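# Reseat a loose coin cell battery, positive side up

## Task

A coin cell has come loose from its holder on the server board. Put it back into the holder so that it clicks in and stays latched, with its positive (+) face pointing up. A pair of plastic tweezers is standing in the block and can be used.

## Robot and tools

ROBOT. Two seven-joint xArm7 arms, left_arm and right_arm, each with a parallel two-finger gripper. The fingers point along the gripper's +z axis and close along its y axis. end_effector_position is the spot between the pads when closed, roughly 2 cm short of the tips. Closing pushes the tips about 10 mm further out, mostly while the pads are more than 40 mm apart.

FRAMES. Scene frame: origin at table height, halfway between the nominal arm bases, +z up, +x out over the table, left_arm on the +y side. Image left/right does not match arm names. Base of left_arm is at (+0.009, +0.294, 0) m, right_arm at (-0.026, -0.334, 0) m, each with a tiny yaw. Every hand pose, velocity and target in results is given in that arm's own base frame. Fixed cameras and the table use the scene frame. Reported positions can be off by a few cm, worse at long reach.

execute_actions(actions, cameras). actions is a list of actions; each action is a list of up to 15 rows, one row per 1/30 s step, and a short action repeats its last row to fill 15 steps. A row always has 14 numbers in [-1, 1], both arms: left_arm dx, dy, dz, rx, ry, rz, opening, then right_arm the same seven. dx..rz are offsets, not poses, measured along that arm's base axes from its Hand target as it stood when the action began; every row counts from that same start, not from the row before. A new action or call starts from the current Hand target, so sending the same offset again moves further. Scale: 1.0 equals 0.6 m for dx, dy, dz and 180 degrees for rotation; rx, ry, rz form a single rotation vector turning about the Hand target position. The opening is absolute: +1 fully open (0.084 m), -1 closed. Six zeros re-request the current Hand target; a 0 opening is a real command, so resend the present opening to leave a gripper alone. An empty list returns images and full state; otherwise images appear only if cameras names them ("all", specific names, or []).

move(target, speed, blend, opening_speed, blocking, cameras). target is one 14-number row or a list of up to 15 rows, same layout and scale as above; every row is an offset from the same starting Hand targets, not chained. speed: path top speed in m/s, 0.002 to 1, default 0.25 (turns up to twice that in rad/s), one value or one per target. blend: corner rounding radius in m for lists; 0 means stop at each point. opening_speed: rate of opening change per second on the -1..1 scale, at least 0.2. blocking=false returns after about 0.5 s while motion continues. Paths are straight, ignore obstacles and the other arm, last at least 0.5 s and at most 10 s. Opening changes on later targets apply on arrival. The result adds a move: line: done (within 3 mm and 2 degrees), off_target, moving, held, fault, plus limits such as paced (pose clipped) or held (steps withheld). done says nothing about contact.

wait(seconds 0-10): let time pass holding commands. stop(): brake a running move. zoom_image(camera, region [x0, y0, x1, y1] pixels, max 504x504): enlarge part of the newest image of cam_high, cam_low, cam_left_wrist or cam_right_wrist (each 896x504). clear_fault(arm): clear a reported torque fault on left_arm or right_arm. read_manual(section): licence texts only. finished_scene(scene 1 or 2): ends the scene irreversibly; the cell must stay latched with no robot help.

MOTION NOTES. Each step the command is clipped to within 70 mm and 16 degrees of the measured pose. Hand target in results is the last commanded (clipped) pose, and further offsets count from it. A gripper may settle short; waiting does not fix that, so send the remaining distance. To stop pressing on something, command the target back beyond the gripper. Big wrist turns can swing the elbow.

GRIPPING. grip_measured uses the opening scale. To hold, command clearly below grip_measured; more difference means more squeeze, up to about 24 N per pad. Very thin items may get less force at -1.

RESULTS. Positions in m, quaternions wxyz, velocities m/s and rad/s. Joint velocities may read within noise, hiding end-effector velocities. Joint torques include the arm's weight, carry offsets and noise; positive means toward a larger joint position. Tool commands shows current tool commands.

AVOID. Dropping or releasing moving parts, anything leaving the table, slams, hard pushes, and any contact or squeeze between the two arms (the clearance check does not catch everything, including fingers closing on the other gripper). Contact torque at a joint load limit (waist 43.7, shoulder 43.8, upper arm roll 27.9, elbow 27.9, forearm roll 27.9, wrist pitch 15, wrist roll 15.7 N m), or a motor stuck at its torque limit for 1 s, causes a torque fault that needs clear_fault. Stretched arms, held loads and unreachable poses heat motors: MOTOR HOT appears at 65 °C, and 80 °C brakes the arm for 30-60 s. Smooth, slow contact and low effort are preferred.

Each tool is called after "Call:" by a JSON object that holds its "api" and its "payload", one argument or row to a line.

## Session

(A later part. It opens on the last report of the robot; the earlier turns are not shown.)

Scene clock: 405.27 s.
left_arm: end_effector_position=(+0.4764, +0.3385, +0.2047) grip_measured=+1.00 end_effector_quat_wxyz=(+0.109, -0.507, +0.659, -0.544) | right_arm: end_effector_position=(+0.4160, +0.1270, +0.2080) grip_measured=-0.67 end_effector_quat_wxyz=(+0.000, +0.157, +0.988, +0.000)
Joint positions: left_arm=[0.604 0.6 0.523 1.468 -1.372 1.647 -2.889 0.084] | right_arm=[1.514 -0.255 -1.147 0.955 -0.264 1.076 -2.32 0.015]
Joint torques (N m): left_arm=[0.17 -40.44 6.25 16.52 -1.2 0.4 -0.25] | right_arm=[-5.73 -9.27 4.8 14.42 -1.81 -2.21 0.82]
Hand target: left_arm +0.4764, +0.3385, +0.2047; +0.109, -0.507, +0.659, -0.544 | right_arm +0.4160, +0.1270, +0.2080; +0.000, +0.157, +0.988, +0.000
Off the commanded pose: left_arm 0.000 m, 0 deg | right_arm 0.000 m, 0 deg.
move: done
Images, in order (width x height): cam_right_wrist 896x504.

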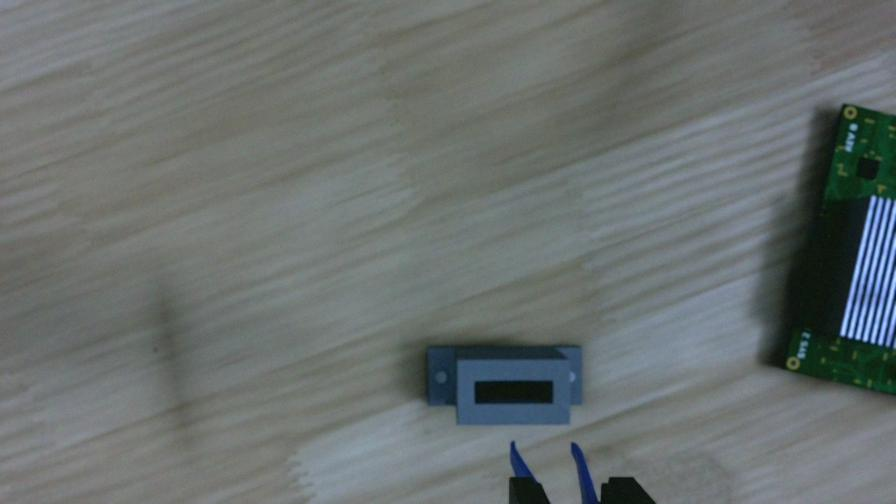

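Call:
{"api": "move", "payload": {
  "target": [0,0,0,0,0,0,1, 0,0,0,0,0,0,-0.62],
  "opening_speed": 0.2,
  "cameras": ["cam_right_wrist"]
}}

Call:
{"api": "zoom_image", "payload": {
  "camera": "cam_right_wrist",
  "region": [440, 404, 690, 504]
}}

Scene clock: 412.83 s.
left_arm: end_effector_position=(+0.4764, +0.3385, +0.2047) grip_measured=+1.00 end_effector_quat_wxyz=(+0.109, -0.507, +0.659, -0.544) | right_arm: end_effector_position=(+0.4160, +0.1270, +0.2080) grip_measured=-0.64 end_effector_quat_wxyz=(+0.000, +0.157, +0.988, +0.000)
Joint positions: left_arm=[0.604 0.6 0.523 1.468 -1.372 1.647 -2.889 0.084] | right_arm=[1.514 -0.255 -1.147 0.955 -0.264 1.076 -2.32 0.016]
Joint torques (N m): left_arm=[0.25 -40.46 6.28 16.36 -1.21 0.43 -0.36] | right_arm=[-5.29 -9.35 5.01 14.24 -1.63 -2.19 0.96]
Hand target: left_arm +0.4764, +0.3385, +0.2047; +0.109, -0.507, +0.659, -0.544 | right_arm +0.4160, +0.1270, +0.2080; +0.000, +0.157, +0.988, +0.000
Off the commanded pose: left_arm 0.000 m, 0 deg | right_arm 0.000 m, 0 deg.
move: done
Images, in order (width x height): cam_right_wrist 896x504.

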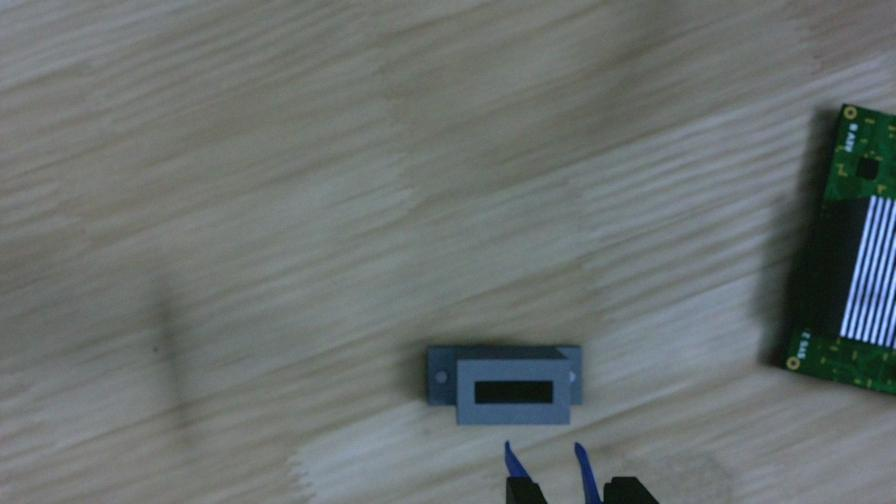

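Scaled by 2.016 from the camera's 896x504 image, which has a finer 1280x720 frame.

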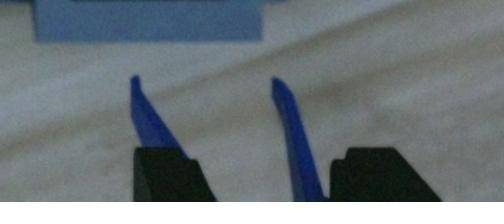

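Call:
{"api": "move", "payload": {
  "target": [0,0,0,0,0,0,1, 0.0333,0.3583,-0.055,0,0,0.4261,-0.62],
  "speed": 0.2,
  "cameras": ["cam_right_wrist"]
}}

Call:
{"api": "zoom_image", "payload": {
  "camera": "cam_right_wrist",
  "region": [420, 304, 720, 504]
}}

Scene clock: 449.10 s.
left_arm: end_effector_position=(+0.4764, +0.3385, +0.2047) grip_measured=+1.00 end_effector_quat_wxyz=(+0.109, -0.507, +0.659, -0.544) | right_arm: end_effector_position=(+0.4360, +0.3420, +0.1750) grip_measured=-0.64 end_effector_quat_wxyz=(+0.000, -0.490, +0.872, +0.001)
Joint positions: left_arm=[0.604 0.6 0.523 1.468 -1.372 1.647 -2.889 0.084] | right_arm=[1.419 0.47 -0.894 1.388 0.405 1.114 -3.77 0.016]
Joint torques (N m): left_arm=[0.17 -40.61 6.27 16.5 -1.14 0.37 0.06] | right_arm=[-5.28 -24.19 -3.8 20.95 1.85 -0.09 -0.74]
Hand target: left_arm +0.4764, +0.3385, +0.2047; +0.109, -0.507, +0.659, -0.544 | right_arm +0.4360, +0.3420, +0.1750; +0.000, -0.490, +0.872, +0.001
Off the commanded pose: left_arm 0.000 m, 0 deg | right_arm 0.000 m, 0 deg.
move: done
Images, in order (width x height): cam_right_wrist 896x504.

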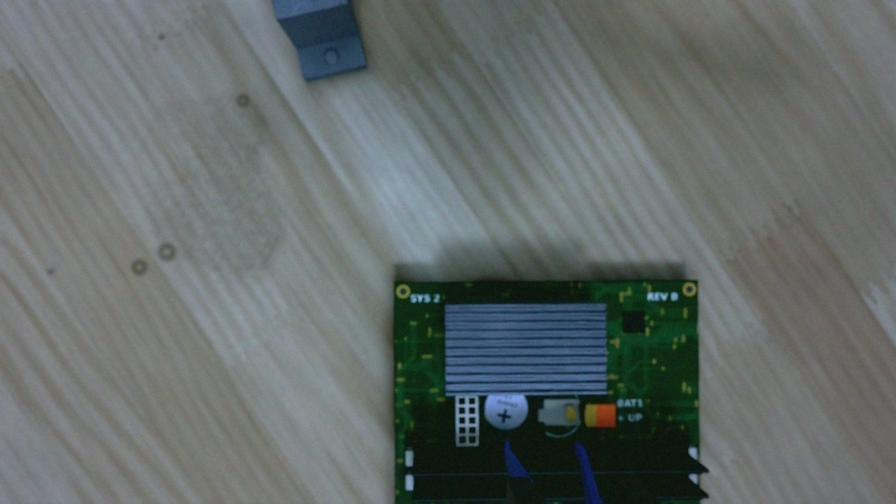

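Scaled by 1.680 from the camera's 896x504 image, which has a finer 1280x720 frame.

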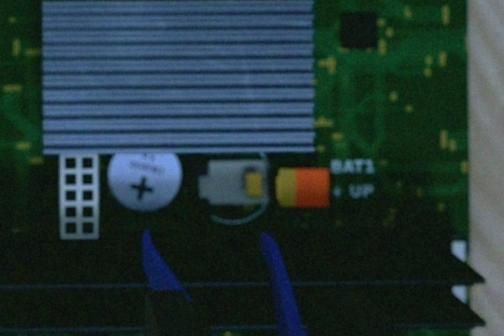

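Call:
{"api": "move", "payload": {
  "target": [0,0,0,0,0,0,1, 0.0108,0.0033,-0.1,0,0,0.002,-0.62],
  "speed": 0.12,
  "cameras": ["cam_right_wrist"]
}}

Call:
{"api": "zoom_image", "payload": {
  "camera": "cam_right_wrist",
  "region": [430, 354, 655, 504]
}}

Scene clock: 470.53 s.
left_arm: end_effector_position=(+0.4764, +0.3385, +0.2047) grip_measured=+1.00 end_effector_quat_wxyz=(+0.109, -0.507, +0.659, -0.544) | right_arm: end_effector_position=(+0.4425, +0.3440, +0.1150) grip_measured=-0.64 end_effector_quat_wxyz=(+0.000, -0.492, +0.870, +0.001)
Joint positions: left_arm=[0.604 0.6 0.523 1.468 -1.372 1.647 -2.889 0.084] | right_arm=[1.366 0.572 -0.832 1.349 0.497 1 -3.835 0.016]
Joint torques (N m): left_arm=[0.2 -40.83 6.34 16.17 -1.03 0.32 -0.19] | right_arm=[-5.39 -27.9 -3.95 20.07 1.51 -2.25 -0.63]
Hand target: left_arm +0.4764, +0.3385, +0.2047; +0.109, -0.507, +0.659, -0.544 | right_arm +0.4425, +0.3440, +0.1150; +0.000, -0.492, +0.870, +0.001
Off the commanded pose: left_arm 0.000 m, 0 deg | right_arm 0.000 m, 0 deg.
move: done
Images, in order (width x height): cam_right_wrist 896x504.

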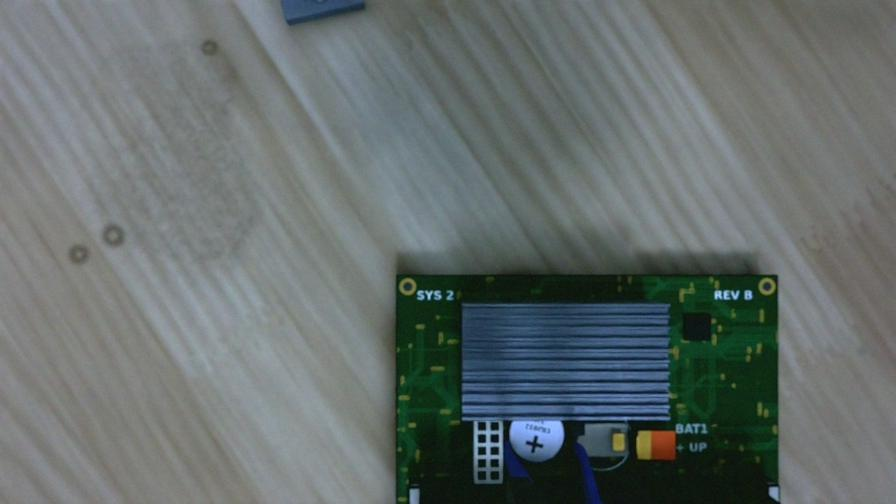

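Scaled by 2.240 from the camera's 896x504 image, which has a finer 1280x720 frame.

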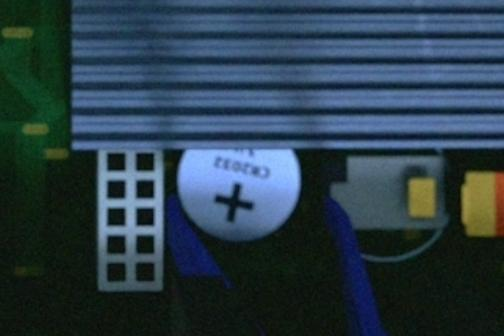

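Call:
{"api": "zoom_image", "payload": {
  "camera": "cam_right_wrist",
  "region": [490, 420, 620, 504]
}}

Scaled by 3.877 from the camera's 896x504 image, which has a finer 1280x720 frame.

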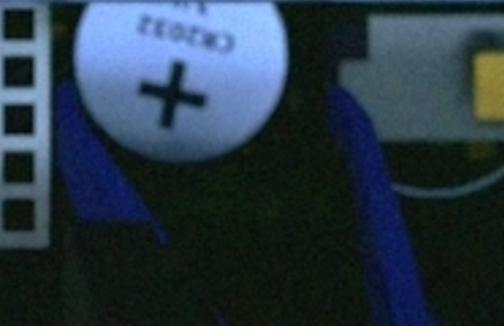

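Call:
{"api": "move", "payload": {
  "target": [0,0,0,0,0,0,1, -0.0017,-0.0029,-0.0208,0,0,0,-0.63],
  "speed": 0.05,
  "opening_speed": 0.2,
  "cameras": ["cam_right_wrist"]
}}

Call:
{"api": "zoom_image", "payload": {
  "camera": "cam_right_wrist",
  "region": [490, 420, 620, 504]
}}

Scene clock: 550.83 s.
left_arm: end_effector_position=(+0.4764, +0.3385, +0.2047) grip_measured=+1.00 end_effector_quat_wxyz=(+0.109, -0.507, +0.659, -0.544) | right_arm: end_effector_position=(+0.4415, +0.3423, +0.1026) grip_measured=-0.65 end_effector_quat_wxyz=(+0.000, -0.492, +0.870, +0.001)
Joint positions: left_arm=[0.604 0.6 0.523 1.468 -1.372 1.647 -2.889 0.084] | right_arm=[1.361 0.585 -0.821 1.33 0.513 0.971 -3.847 0.015]
Joint torques (N m): left_arm=[0.38 -40.98 6.31 16.47 -1.33 0.31 0.04] | right_arm=[-5.4 -27.7 -4.53 12.61 1.77 -2.25 -0.68]
Hand target: left_arm +0.4764, +0.3385, +0.2047; +0.109, -0.507, +0.659, -0.544 | right_arm +0.4415, +0.3423, +0.1025; +0.000, -0.492, +0.870, +0.001
Off the commanded pose: left_arm 0.000 m, 0 deg | right_arm 0.000 m, 0 deg.
move: done
Images, in order (width x height): cam_right_wrist 896x504.

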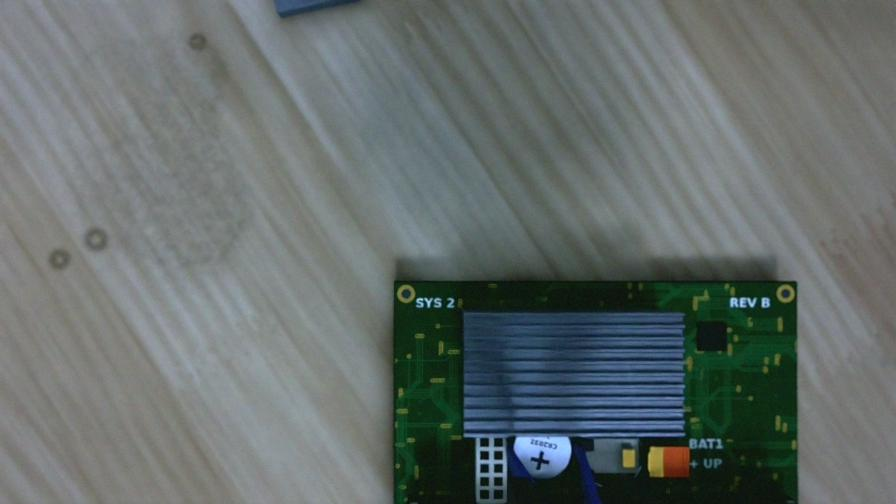

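Scaled by 3.877 from the camera's 896x504 image, which has a finer 1280x720 frame.

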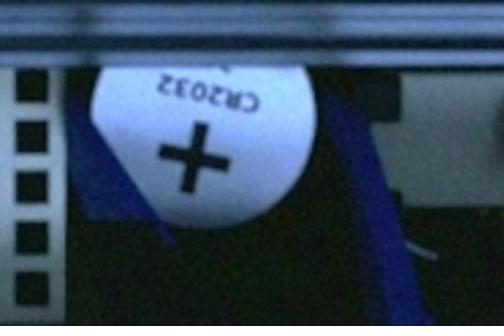

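Call:
{"api": "move", "payload": {
  "target": [0,0,0,0,0,0,1, -0.0005,0.0003,-0.0062,0,0,0,-0.63],
  "speed": 0.03,
  "cameras": ["cam_right_wrist"]
}}

Call:
{"api": "zoom_image", "payload": {
  "camera": "cam_right_wrist",
  "region": [490, 420, 620, 504]
}}

Scene clock: 568.93 s.
left_arm: end_effector_position=(+0.4764, +0.3385, +0.2047) grip_measured=+1.00 end_effector_quat_wxyz=(+0.109, -0.507, +0.659, -0.544) | right_arm: end_effector_position=(+0.4412, +0.3424, +0.0989) grip_measured=-0.65 end_effector_quat_wxyz=(+0.000, -0.492, +0.870, +0.001)
Joint positions: left_arm=[0.604 0.6 0.523 1.468 -1.372 1.647 -2.889 0.084] | right_arm=[1.359 0.59 -0.816 1.327 0.518 0.964 -3.85 0.015]
Joint torques (N m): left_arm=[0.33 -40.97 6.36 16.61 -1.22 0.37 -0.16] | right_arm=[-5.27 -27.82 -4.56 12.24 1.73 -2.32 -0.63]
Hand target: left_arm +0.4764, +0.3385, +0.2047; +0.109, -0.507, +0.659, -0.544 | right_arm +0.4412, +0.3424, +0.0988; +0.000, -0.492, +0.870, +0.001
Off the commanded pose: left_arm 0.000 m, 0 deg | right_arm 0.000 m, 0 deg.
move: done
Images, in order (width x height): cam_right_wrist 896x504.

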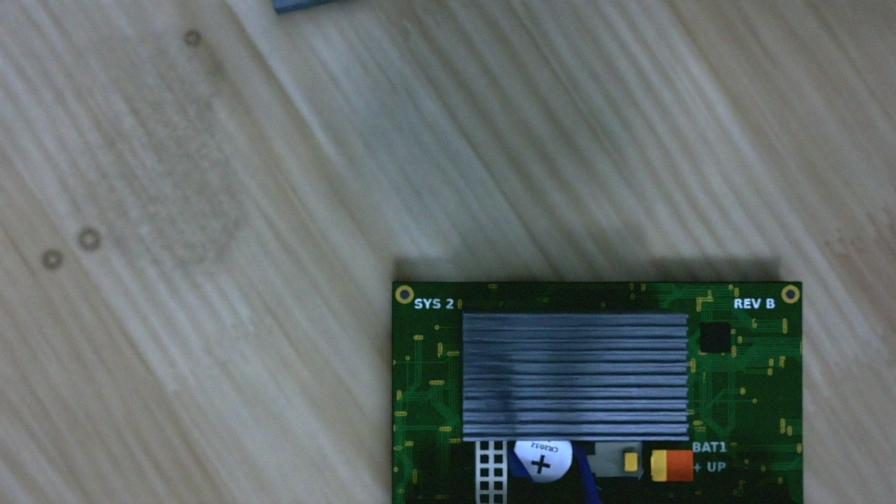

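Scaled by 3.877 from the camera's 896x504 image, which has a finer 1280x720 frame.

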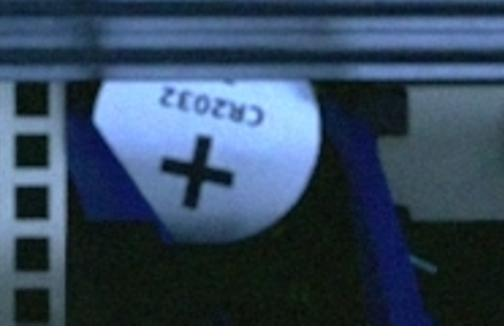

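Call:
{"api": "move", "payload": {
  "target": [0,0,0,0,0,0,1, 0,0,0,0,0,0,-0.72],
  "opening_speed": 0.2,
  "cameras": ["cam_right_wrist"]
}}

Call:
{"api": "zoom_image", "payload": {
  "camera": "cam_right_wrist",
  "region": [490, 420, 620, 504]
}}

Scene clock: 577.67 s.
left_arm: end_effector_position=(+0.4764, +0.3385, +0.2047) grip_measured=+1.00 end_effector_quat_wxyz=(+0.109, -0.507, +0.659, -0.544) | right_arm: end_effector_position=(+0.4412, +0.3424, +0.0988) grip_measured=-0.74 end_effector_quat_wxyz=(+0.000, -0.492, +0.870, +0.001)
Joint positions: left_arm=[0.604 0.6 0.523 1.468 -1.372 1.647 -2.889 0.084] | right_arm=[1.359 0.59 -0.816 1.327 0.518 0.964 -3.85 0.011]
Joint torques (N m): left_arm=[0.2 -41.46 6.54 16.5 -1.33 0.42 -0.13] | right_arm=[-5.85 -27.71 -4.13 12.29 1.45 -2.25 -0.79]
Hand target: left_arm +0.4764, +0.3385, +0.2047; +0.109, -0.507, +0.659, -0.544 | right_arm +0.4412, +0.3424, +0.0988; +0.000, -0.492, +0.870, +0.001
Off the commanded pose: left_arm 0.000 m, 0 deg | right_arm 0.000 m, 0 deg.
move: done
Images, in order (width x height): cam_right_wrist 896x504.

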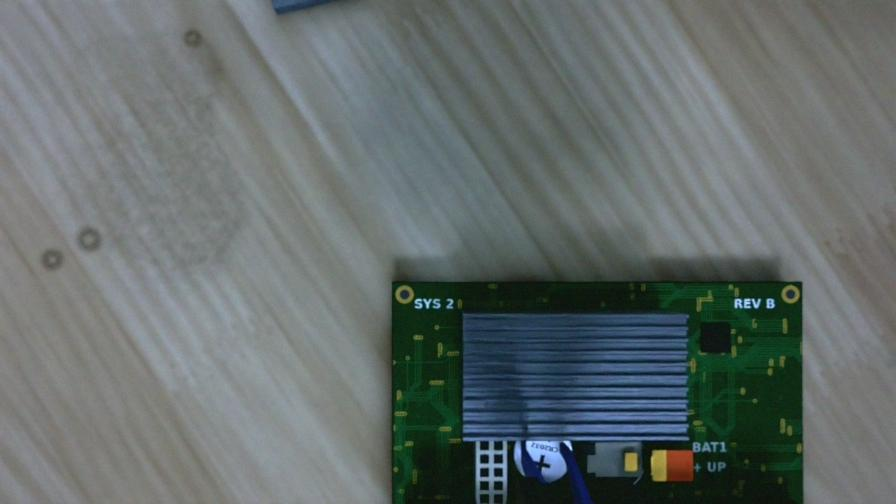

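Scaled by 3.877 from the camera's 896x504 image, which has a finer 1280x720 frame.

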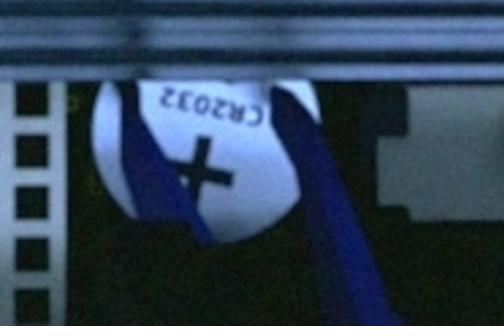

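Call:
{"api": "move", "payload": {
  "target": [
    [0,0,0,0,0,0,1, 0,0,0.002,0,0,0,-0.63],
    [0,0,0,0,0,0,1, 0,0,-0.0047,0,0,0,-0.63]
  ],
  "speed": 0.03,
  "opening_speed": 0.3,
  "cameras": ["cam_right_wrist"]
}}

Call:
{"api": "zoom_image", "payload": {
  "camera": "cam_right_wrist",
  "region": [490, 420, 620, 504]
}}

Scene clock: 588.43 s.
left_arm: end_effector_position=(+0.4764, +0.3385, +0.2047) grip_measured=+1.00 end_effector_quat_wxyz=(+0.109, -0.507, +0.659, -0.544) | right_arm: end_effector_position=(+0.4412, +0.3425, +0.0961) grip_measured=-0.65 end_effector_quat_wxyz=(+0.000, -0.492, +0.870, +0.001)
Joint positions: left_arm=[0.604 0.6 0.523 1.468 -1.372 1.647 -2.889 0.084] | right_arm=[1.357 0.595 -0.813 1.325 0.522 0.958 -3.853 0.015]
Joint torques (N m): left_arm=[0.62 -41.21 6.4 16.49 -1.01 0.34 -0.19] | right_arm=[-5.62 -27.78 -4.13 11.88 1.71 -2.24 -0.69]
Hand target: left_arm +0.4764, +0.3385, +0.2047; +0.109, -0.507, +0.659, -0.544 | right_arm +0.4412, +0.3424, +0.0960; +0.000, -0.492, +0.870, +0.001
Off the commanded pose: left_arm 0.000 m, 0 deg | right_arm 0.000 m, 0 deg.
move: done
Images, in order (width x height): cam_right_wrist 896x504.

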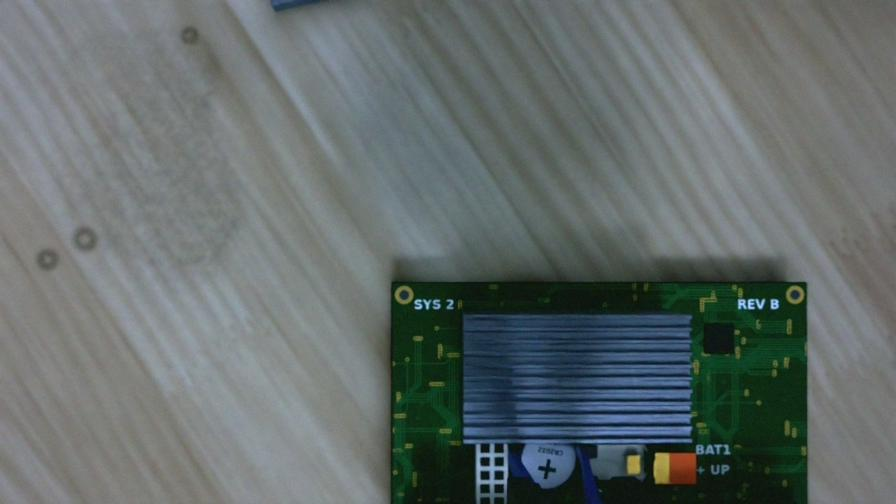

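Scaled by 3.877 from the camera's 896x504 image, which has a finer 1280x720 frame.

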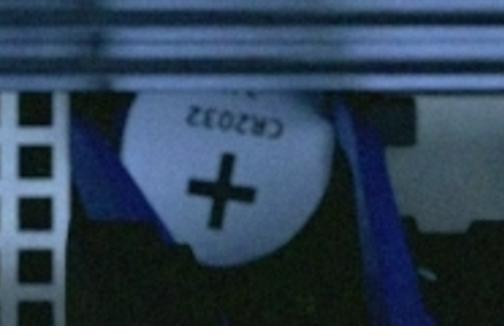

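Call:
{"api": "move", "payload": {
  "target": [0,0,0,0,0,0,1, 0,0,0,0,0,0,-0.72],
  "opening_speed": 0.2,
  "cameras": ["cam_right_wrist"]
}}

Call:
{"api": "zoom_image", "payload": {
  "camera": "cam_right_wrist",
  "region": [490, 420, 620, 504]
}}

Scene clock: 594.70 s.
left_arm: end_effector_position=(+0.4764, +0.3385, +0.2047) grip_measured=+1.00 end_effector_quat_wxyz=(+0.109, -0.507, +0.659, -0.544) | right_arm: end_effector_position=(+0.4412, +0.3424, +0.0960) grip_measured=-0.74 end_effector_quat_wxyz=(+0.000, -0.492, +0.870, +0.001)
Joint positions: left_arm=[0.604 0.6 0.523 1.468 -1.372 1.647 -2.889 0.084] | right_arm=[1.357 0.595 -0.813 1.325 0.522 0.958 -3.853 0.012]
Joint torques (N m): left_arm=[0.23 -41.67 6.46 16.21 -1.37 0.32 -0.03] | right_arm=[-5.35 -28.33 -4.3 12.25 1.5 -2.21 -0.57]
Hand target: left_arm +0.4764, +0.3385, +0.2047; +0.109, -0.507, +0.659, -0.544 | right_arm +0.4412, +0.3424, +0.0960; +0.000, -0.492, +0.870, +0.001
Off the commanded pose: left_arm 0.000 m, 0 deg | right_arm 0.000 m, 0 deg.
move: done
Images, in order (width x height): cam_right_wrist 896x504.

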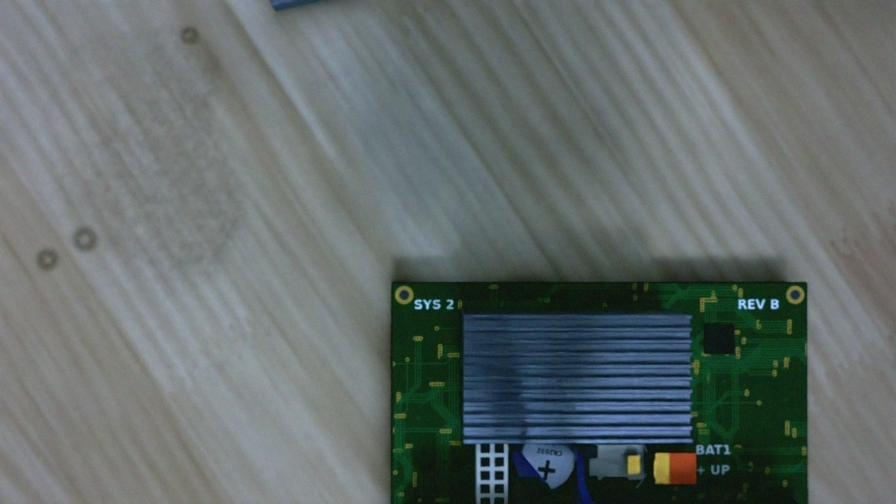

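Scaled by 3.877 from the camera's 896x504 image, which has a finer 1280x720 frame.

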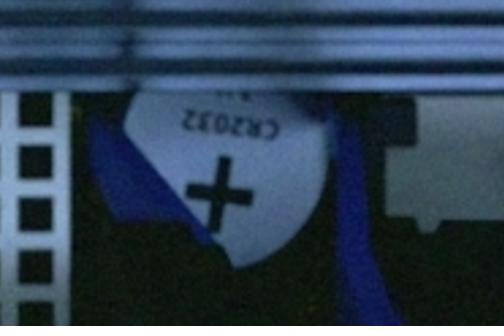

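Call:
{"api": "move", "payload": {
  "target": [0,0,0,0,0,0,1, 0,0,0.05,0,0,0,-0.74],
  "speed": 0.04,
  "opening_speed": 0.3,
  "cameras": ["cam_right_wrist"]
}}

Call:
{"api": "zoom_image", "payload": {
  "camera": "cam_right_wrist",
  "region": [450, 384, 630, 504]
}}

Scene clock: 601.83 s.
left_arm: end_effector_position=(+0.4764, +0.3385, +0.2047) grip_measured=+1.00 end_effector_quat_wxyz=(+0.109, -0.507, +0.659, -0.544) | right_arm: end_effector_position=(+0.4412, +0.3424, +0.1260) grip_measured=-0.76 end_effector_quat_wxyz=(+0.000, -0.492, +0.870, +0.001)
Joint positions: left_arm=[0.604 0.6 0.523 1.468 -1.372 1.647 -2.889 0.084] | right_arm=[1.378 0.549 -0.846 1.349 0.479 1.018 -3.826 0.011]
Joint torques (N m): left_arm=[0.42 -41.46 6.77 16.38 -1.45 0.49 -0.14] | right_arm=[5.66 -38.09 -7.96 19.99 -1.72 0.01 0.84]
Hand target: left_arm +0.4764, +0.3385, +0.2047; +0.109, -0.507, +0.659, -0.544 | right_arm +0.4412, +0.3424, +0.1260; +0.000, -0.492, +0.870, +0.001
Off the commanded pose: left_arm 0.000 m, 0 deg | right_arm 0.000 m, 0 deg.
move: done
Images, in order (width x height): cam_right_wrist 896x504.

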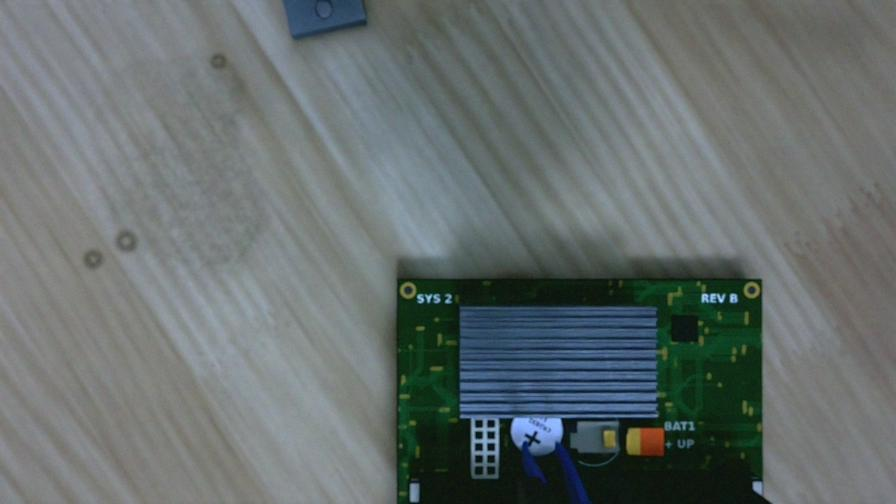

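Scaled by 2.800 from the camera's 896x504 image, which has a finer 1280x720 frame.

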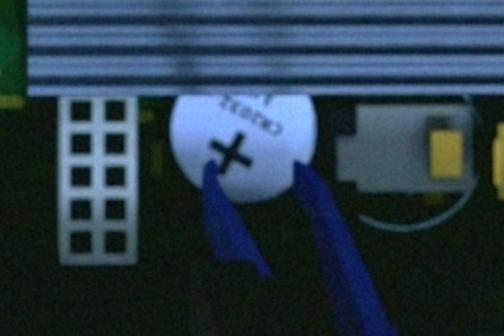

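Call:
{"api": "move", "payload": {
  "target": [
    [0,0,0,0,0,0,1, -0.00328,0.00198,-0.036,0,0,0,-0.74],
    [0,0,0,0,0,0,1, -0.00328,0.00198,-0.0463,0,0,0,-0.74],
    [0,0,0,0,0,0,1, -0.00128,0.00077,-0.0463,0,0,0,-0.74],
    [0,0,0,0,0,0,1, -0.00128,0.00077,-0.0333,0,0,0,-0.63]
  ],
  "speed": [0.06,0.02,0.01,0.03],
  "opening_speed": 0.3,
  "cameras": ["cam_right_wrist"]
}}

Call:
{"api": "zoom_image", "payload": {
  "camera": "cam_right_wrist",
  "region": [490, 420, 620, 504]
}}

Scene clock: 632.57 s.
left_arm: end_effector_position=(+0.4764, +0.3385, +0.2047) grip_measured=+1.00 end_effector_quat_wxyz=(+0.109, -0.507, +0.659, -0.544) | right_arm: end_effector_position=(+0.4404, +0.3429, +0.1060) grip_measured=-0.65 end_effector_quat_wxyz=(+0.000, -0.492, +0.870, +0.001)
Joint positions: left_arm=[0.604 0.6 0.523 1.468 -1.372 1.647 -2.889 0.084] | right_arm=[1.366 0.578 -0.825 1.331 0.507 0.977 -3.842 0.015]
Joint torques (N m): left_arm=[0.33 -41.57 6.58 16.15 -1.25 0.32 -0.11] | right_arm=[5.84 -39.2 -8.15 19.71 -1.77 -0.04 1.01]
Hand target: left_arm +0.4764, +0.3385, +0.2047; +0.109, -0.507, +0.659, -0.544 | right_arm +0.4404, +0.3429, +0.1060; +0.000, -0.492, +0.870, +0.001
Off the commanded pose: left_arm 0.000 m, 0 deg | right_arm 0.000 m, 0 deg.
move: done
Images, in order (width x height): cam_right_wrist 896x504.

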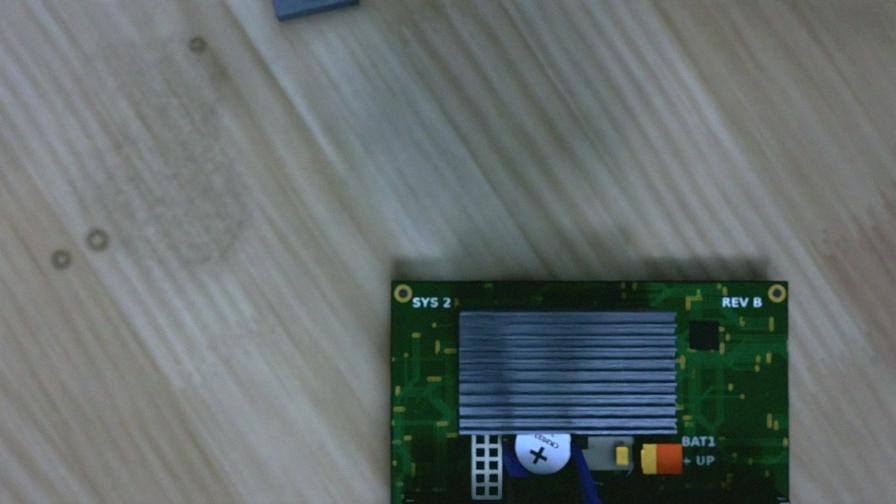

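Scaled by 3.877 from the camera's 896x504 image, which has a finer 1280x720 frame.

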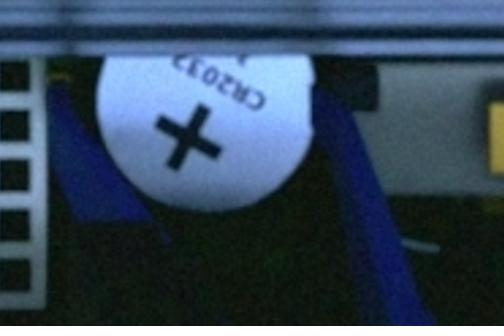

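Call:
{"api": "move", "payload": {
  "target": [
    [0,0,0,0,0,0,1, -0.00314,0.00189,0,0,0,0,-0.74],
    [0,0,0,0,0,0,1, -0.00314,0.00189,-0.015,0,0,0,-0.74],
    [0,0,0,0,0,0,1, -0.00057,0.00034,-0.015,0,0,0,-0.74],
    [0,0,0,0,0,0,1, -0.00057,0.00034,-0.003,0,0,0,-0.63]
  ],
  "speed": [0.03,0.03,0.01,0.03],
  "opening_speed": 0.3,
  "cameras": ["cam_right_wrist"]
}}

Call:
{"api": "zoom_image", "payload": {
  "camera": "cam_right_wrist",
  "region": [490, 420, 620, 504]
}}

Scene clock: 649.33 s.
left_arm: end_effector_position=(+0.4764, +0.3385, +0.2047) grip_measured=+1.00 end_effector_quat_wxyz=(+0.109, -0.507, +0.659, -0.544) | right_arm: end_effector_position=(+0.4401, +0.3431, +0.1042) grip_measured=-0.65 end_effector_quat_wxyz=(+0.000, -0.492, +0.870, +0.001)
Joint positions: left_arm=[0.604 0.6 0.523 1.468 -1.372 1.647 -2.889 0.084] | right_arm=[1.366 0.58 -0.823 1.329 0.509 0.973 -3.843 0.015]
Joint torques (N m): left_arm=[0.17 -41.8 6.4 16.48 -1.33 0.31 -0.25] | right_arm=[5.93 -38.99 -7.94 19.62 -1.89 -0.1 0.85]
Hand target: left_arm +0.4764, +0.3385, +0.2047; +0.109, -0.507, +0.659, -0.544 | right_arm +0.4401, +0.3431, +0.1042; +0.000, -0.492, +0.870, +0.001
Off the commanded pose: left_arm 0.000 m, 0 deg | right_arm 0.000 m, 0 deg.
move: done
Images, in order (width x height): cam_right_wrist 896x504.

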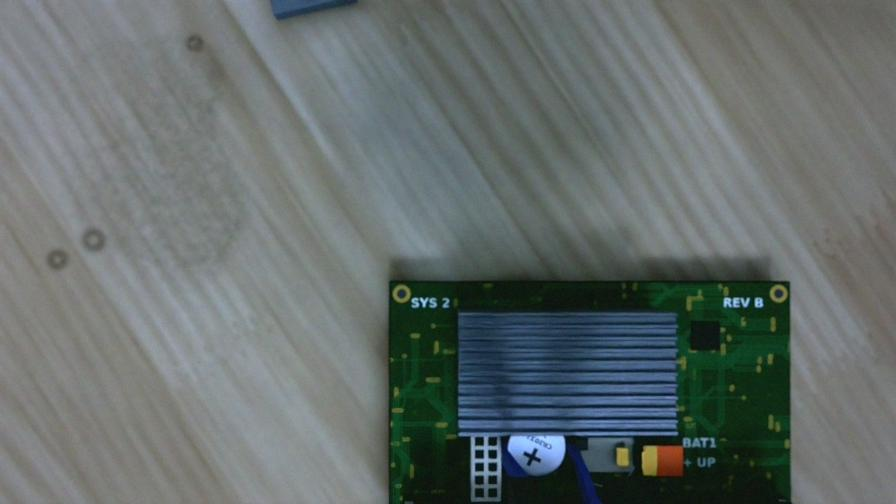

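Scaled by 3.877 from the camera's 896x504 image, which has a finer 1280x720 frame.

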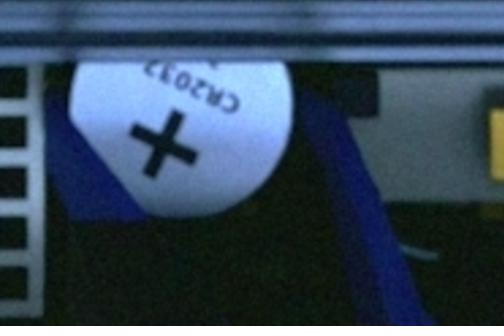

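Call:
{"api": "move", "payload": {
  "target": [
    [0,0,0,0,0,0,1, -0.00214,0.00129,0,0,0,0,-0.63],
    [0,0,0,0,0,0,1, -0.00214,0.00129,-0.0147,0,0,0,-0.63]
  ],
  "speed": [0.03,0.02],
  "cameras": ["cam_right_wrist"]
}}

Call:
{"api": "zoom_image", "payload": {
  "camera": "cam_right_wrist",
  "region": [490, 420, 620, 504]
}}

Scene clock: 664.10 s.
left_arm: end_effector_position=(+0.4764, +0.3385, +0.2047) grip_measured=+1.00 end_effector_quat_wxyz=(+0.109, -0.507, +0.659, -0.544) | right_arm: end_effector_position=(+0.4388, +0.3439, +0.0955) grip_measured=-0.65 end_effector_quat_wxyz=(+0.000, -0.492, +0.870, +0.001)
Joint positions: left_arm=[0.604 0.6 0.523 1.468 -1.372 1.647 -2.889 0.084] | right_arm=[1.363 0.593 -0.813 1.32 0.522 0.955 -3.848 0.015]
Joint torques (N m): left_arm=[0.18 -42.14 6.67 16.2 -1.09 0.3 -0.03] | right_arm=[-5.21 -27.95 -4.38 12.35 1.59 -2.25 -0.73]
Hand target: left_arm +0.4764, +0.3385, +0.2047; +0.109, -0.507, +0.659, -0.544 | right_arm +0.4388, +0.3439, +0.0954; +0.000, -0.492, +0.870, +0.001
Off the commanded pose: left_arm 0.000 m, 0 deg | right_arm 0.000 m, 0 deg.
move: done
Images, in order (width x height): cam_right_wrist 896x504.

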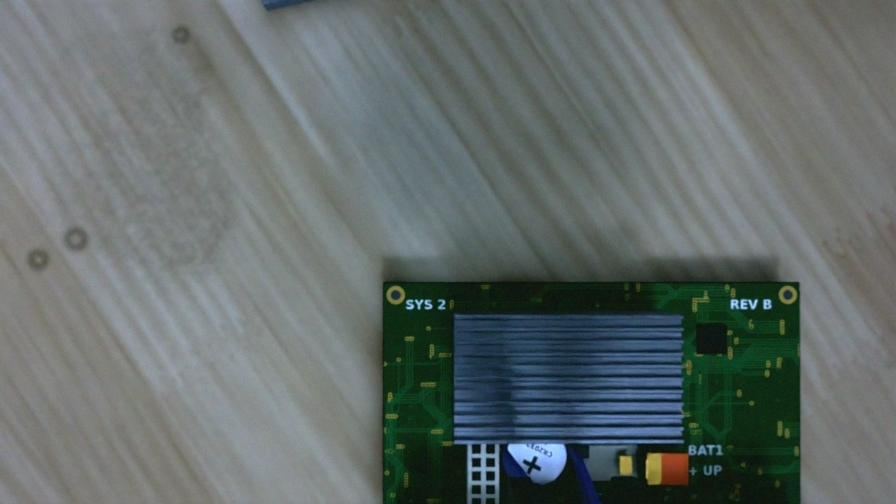

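Scaled by 3.877 from the camera's 896x504 image, which has a finer 1280x720 frame.

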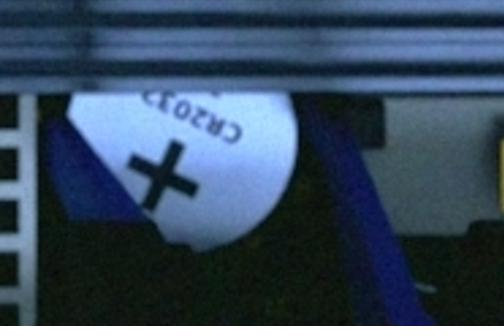

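Call:
{"api": "move", "payload": {
  "target": [0,0,0,0,0,0,1, 0,0,0,0,0,0,-0.78],
  "opening_speed": 0.2,
  "cameras": ["cam_right_wrist"]
}}

Call:
{"api": "zoom_image", "payload": {
  "camera": "cam_right_wrist",
  "region": [490, 420, 620, 504]
}}

Scene clock: 672.03 s.
left_arm: end_effector_position=(+0.4764, +0.3385, +0.2047) grip_measured=+1.00 end_effector_quat_wxyz=(+0.109, -0.507, +0.659, -0.544) | right_arm: end_effector_position=(+0.4388, +0.3439, +0.0954) grip_measured=-0.80 end_effector_quat_wxyz=(+0.000, -0.492, +0.870, +0.001)
Joint positions: left_arm=[0.604 0.6 0.523 1.468 -1.372 1.647 -2.889 0.084] | right_arm=[1.363 0.593 -0.813 1.32 0.522 0.955 -3.848 0.009]
Joint torques (N m): left_arm=[0.16 -42.05 6.97 16.43 -1.35 0.26 -0.29] | right_arm=[-5.23 -27.62 -4.58 12.27 1.67 -2.31 -0.64]
Hand target: left_arm +0.4764, +0.3385, +0.2047; +0.109, -0.507, +0.659, -0.544 | right_arm +0.4388, +0.3439, +0.0954; +0.000, -0.492, +0.870, +0.001
Off the commanded pose: left_arm 0.000 m, 0 deg | right_arm 0.000 m, 0 deg.
move: done
Images, in order (width x height): cam_right_wrist 896x504.

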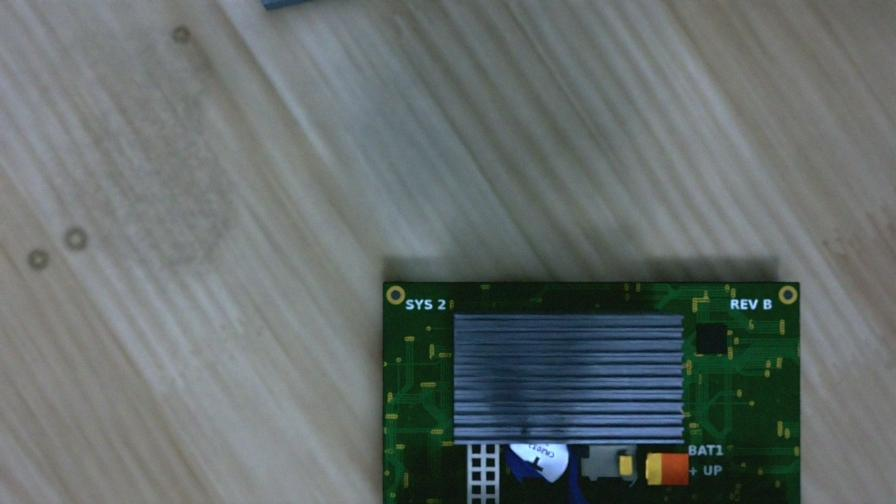

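Scaled by 3.877 from the camera's 896x504 image, which has a finer 1280x720 frame.

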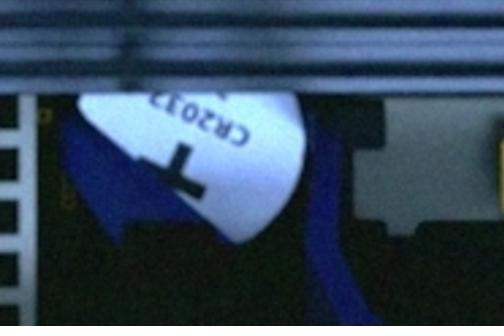

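Call:
{"api": "move", "payload": {
  "target": [0,0,0,0,0,0,1, 0,0,0.035,0,0,0,-0.78],
  "speed": 0.03,
  "cameras": ["cam_right_wrist"]
}}

Call:
{"api": "zoom_image", "payload": {
  "camera": "cam_right_wrist",
  "region": [450, 384, 630, 504]
}}

Scene clock: 678.27 s.
left_arm: end_effector_position=(+0.4764, +0.3385, +0.2047) grip_measured=+1.00 end_effector_quat_wxyz=(+0.109, -0.507, +0.659, -0.544) | right_arm: end_effector_position=(+0.4388, +0.3439, +0.1164) grip_measured=-0.80 end_effector_quat_wxyz=(+0.000, -0.492, +0.870, +0.001)
Joint positions: left_arm=[0.604 0.6 0.523 1.468 -1.372 1.647 -2.889 0.084] | right_arm=[1.378 0.56 -0.837 1.336 0.491 0.996 -3.829 0.009]
Joint torques (N m): left_arm=[0.05 -42.33 7.07 16.46 -1.57 0.41 -0.08] | right_arm=[5.81 -38.31 -8.26 19.88 -1.76 -0.09 1]
Hand target: left_arm +0.4764, +0.3385, +0.2047; +0.109, -0.507, +0.659, -0.544 | right_arm +0.4388, +0.3439, +0.1164; +0.000, -0.492, +0.870, +0.001
Off the commanded pose: left_arm 0.000 m, 0 deg | right_arm 0.000 m, 0 deg.
move: done
Images, in order (width x height): cam_right_wrist 896x504.

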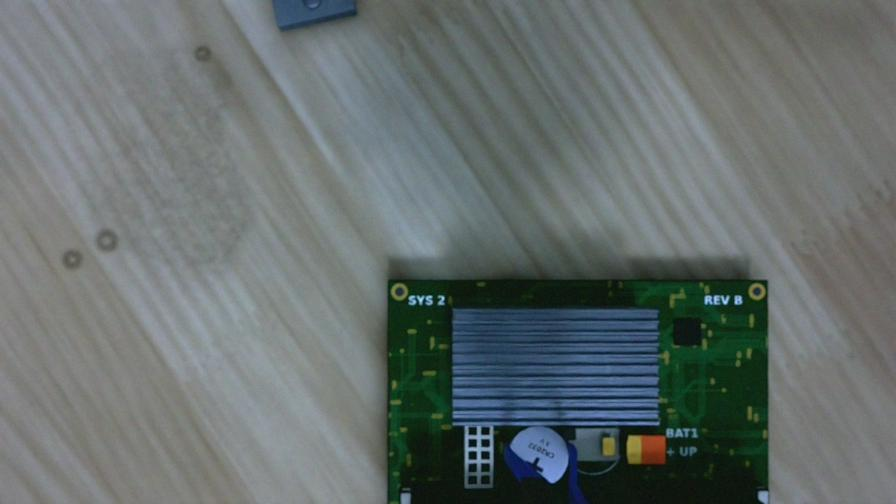

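Scaled by 2.800 from the camera's 896x504 image, which has a finer 1280x720 frame.

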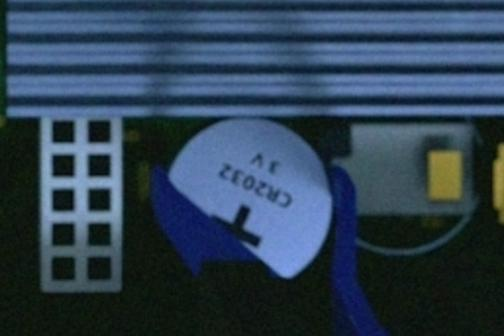

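Call:
{"api": "zoom_image", "payload": {
  "camera": "cam_right_wrist",
  "region": [540, 414, 680, 504]
}}

Scaled by 3.600 from the camera's 896x504 image, which has a finer 1280x720 frame.

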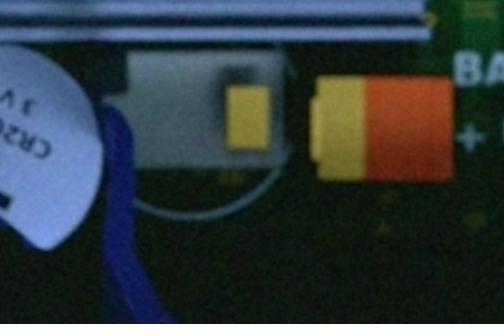

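Call:
{"api": "move", "payload": {
  "target": [0,0,0,0,0,0,1, 0.0031,0.0051,0,0.0573,0.0951,0,-0.78],
  "speed": 0.08,
  "cameras": ["cam_right_wrist"]
}}

Call:
{"api": "zoom_image", "payload": {
  "camera": "cam_right_wrist",
  "region": [450, 384, 630, 504]
}}

Scene clock: 758.90 s.
left_arm: end_effector_position=(+0.4764, +0.3385, +0.2047) grip_measured=+1.00 end_effector_quat_wxyz=(+0.109, -0.507, +0.659, -0.544) | right_arm: end_effector_position=(+0.4406, +0.3470, +0.1164) grip_measured=-0.80 end_effector_quat_wxyz=(-0.085, -0.485, +0.857, +0.152)
Joint positions: left_arm=[0.604 0.6 0.523 1.468 -1.372 1.647 -2.889 0.084] | right_arm=[1.074 0.648 -0.688 1.552 0.711 1.323 -4.003 0.009]
Joint torques (N m): left_arm=[0.59 -42.22 7.05 16.35 -1.31 0.39 -0.36] | right_arm=[-5.5 -33.43 -3.5 19.91 1.87 0.44 -0.78]
Motor temperatures (°C): left_arm=[40 43 40 52 41 39 36] | right_arm=[37 41 42 49 39 40 41]
Hand target: left_arm +0.4764, +0.3385, +0.2047; +0.109, -0.507, +0.659, -0.544 | right_arm +0.4406, +0.3469, +0.1164; -0.085, -0.485, +0.857, +0.152
Off the commanded pose: left_arm 0.000 m, 0 deg | right_arm 0.000 m, 0 deg.
move: done
Images, in order (width x height): cam_right_wrist 896x504.

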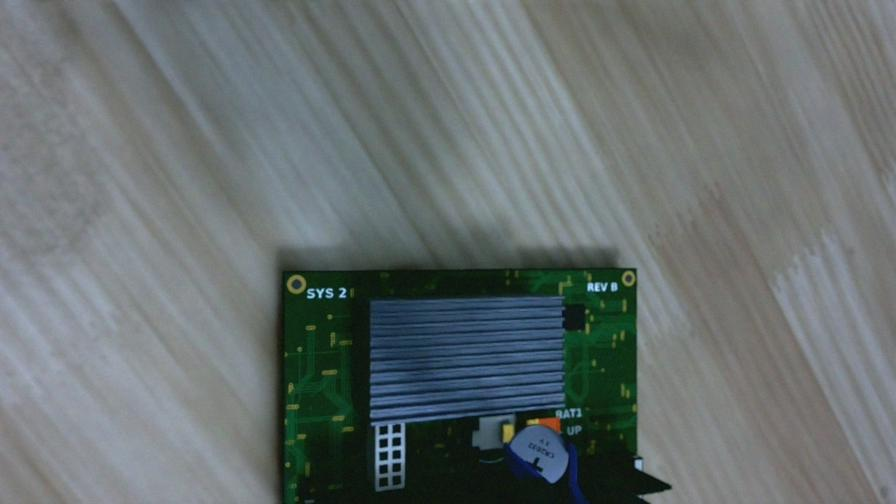

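Scaled by 2.800 from the camera's 896x504 image, which has a finer 1280x720 frame.

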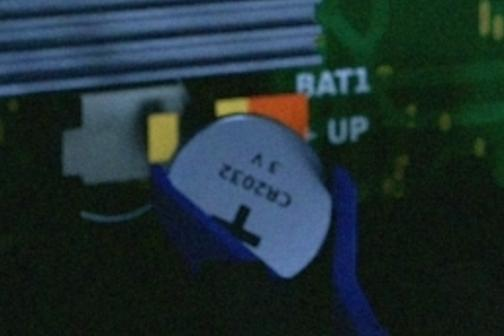

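Call:
{"api": "move", "payload": {
  "target": [0,0,0,0,0,0,1, -0.001,0.0006,-0.0283,0,0,0,-0.78],
  "speed": 0.05,
  "cameras": ["cam_right_wrist"]
}}

Call:
{"api": "zoom_image", "payload": {
  "camera": "cam_right_wrist",
  "region": [450, 384, 630, 504]
}}

Scene clock: 776.07 s.
left_arm: end_effector_position=(+0.4764, +0.3385, +0.2047) grip_measured=+1.00 end_effector_quat_wxyz=(+0.109, -0.507, +0.659, -0.544) | right_arm: end_effector_position=(+0.4400, +0.3473, +0.0995) grip_measured=-0.80 end_effector_quat_wxyz=(-0.085, -0.485, +0.857, +0.152)
Joint positions: left_arm=[0.604 0.6 0.523 1.468 -1.372 1.647 -2.889 0.084] | right_arm=[1.071 0.67 -0.677 1.536 0.728 1.293 -4.019 0.009]
Joint torques (N m): left_arm=[0.54 -42.75 6.91 16.2 -1.17 0.45 -0.19] | right_arm=[-5.61 -33.92 -3.53 12.51 1.99 -1.76 -0.78]
Hand target: left_arm +0.4764, +0.3385, +0.2047; +0.109, -0.507, +0.659, -0.544 | right_arm +0.4400, +0.3473, +0.0994; -0.085, -0.485, +0.857, +0.152
Off the commanded pose: left_arm 0.000 m, 0 deg | right_arm 0.000 m, 0 deg.
move: done
Images, in order (width x height): cam_right_wrist 896x504.

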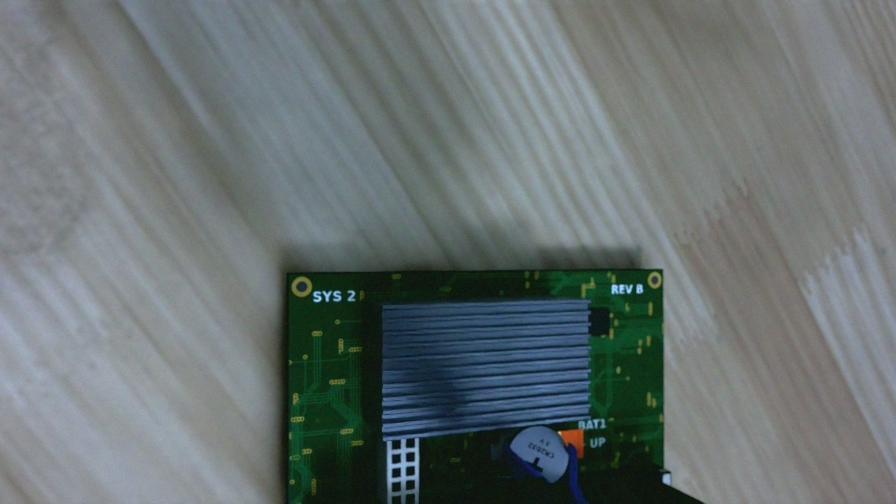

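Scaled by 2.800 from the camera's 896x504 image, which has a finer 1280x720 frame.

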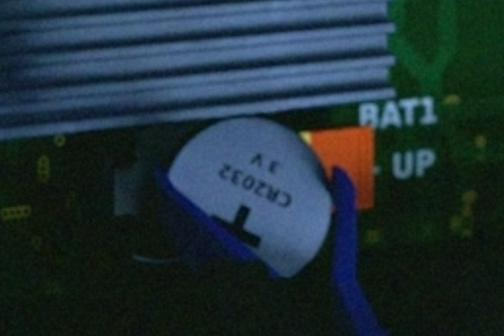

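Call:
{"api": "move", "payload": {
  "target": [0,0,0,0,0,0,1, 0,0,-0.0065,0,0,0,-0.78],
  "speed": 0.02,
  "cameras": ["cam_right_wrist"]
}}

Call:
{"api": "zoom_image", "payload": {
  "camera": "cam_right_wrist",
  "region": [450, 384, 630, 504]
}}

Scene clock: 787.10 s.
left_arm: end_effector_position=(+0.4764, +0.3385, +0.2047) grip_measured=+1.00 end_effector_quat_wxyz=(+0.109, -0.507, +0.659, -0.544) | right_arm: end_effector_position=(+0.4400, +0.3473, +0.0956) grip_measured=-0.80 end_effector_quat_wxyz=(-0.085, -0.485, +0.857, +0.152)
Joint positions: left_arm=[0.604 0.6 0.523 1.468 -1.372 1.647 -2.889 0.084] | right_arm=[1.07 0.676 -0.674 1.534 0.732 1.286 -4.023 0.009]
Joint torques (N m): left_arm=[-0.31 -42.55 6.99 16.62 -1.6 0.19 -0.26] | right_arm=[-5.31 -33.49 -3.35 12.53 1.91 -1.67 -0.73]
Hand target: left_arm +0.4764, +0.3385, +0.2047; +0.109, -0.507, +0.659, -0.544 | right_arm +0.4400, +0.3473, +0.0955; -0.085, -0.485, +0.857, +0.152
Off the commanded pose: left_arm 0.000 m, 0 deg | right_arm 0.000 m, 0 deg.
move: done
Images, in order (width x height): cam_right_wrist 896x504.

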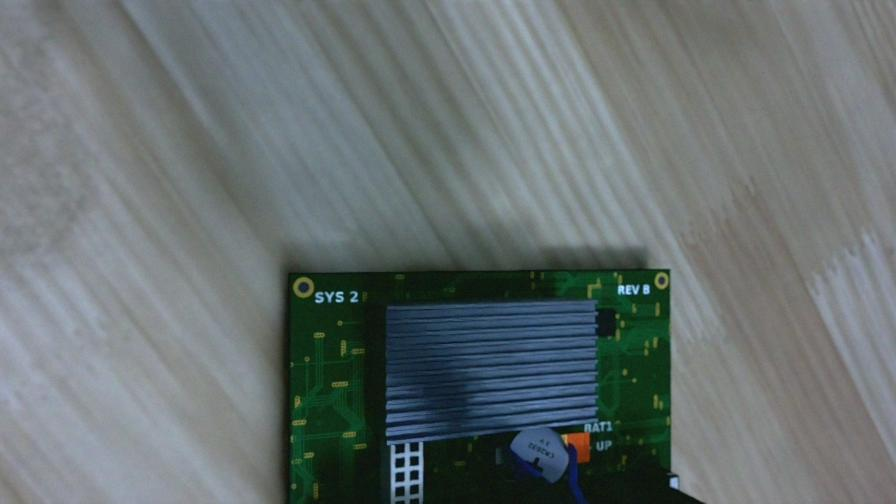

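Scaled by 2.800 from the camera's 896x504 image, which has a finer 1280x720 frame.

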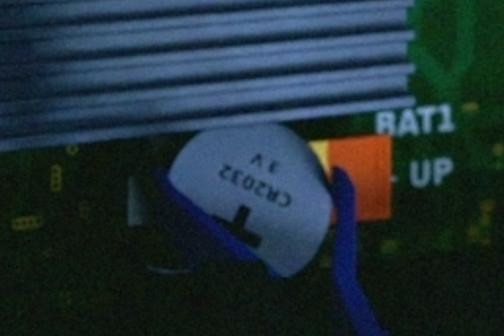

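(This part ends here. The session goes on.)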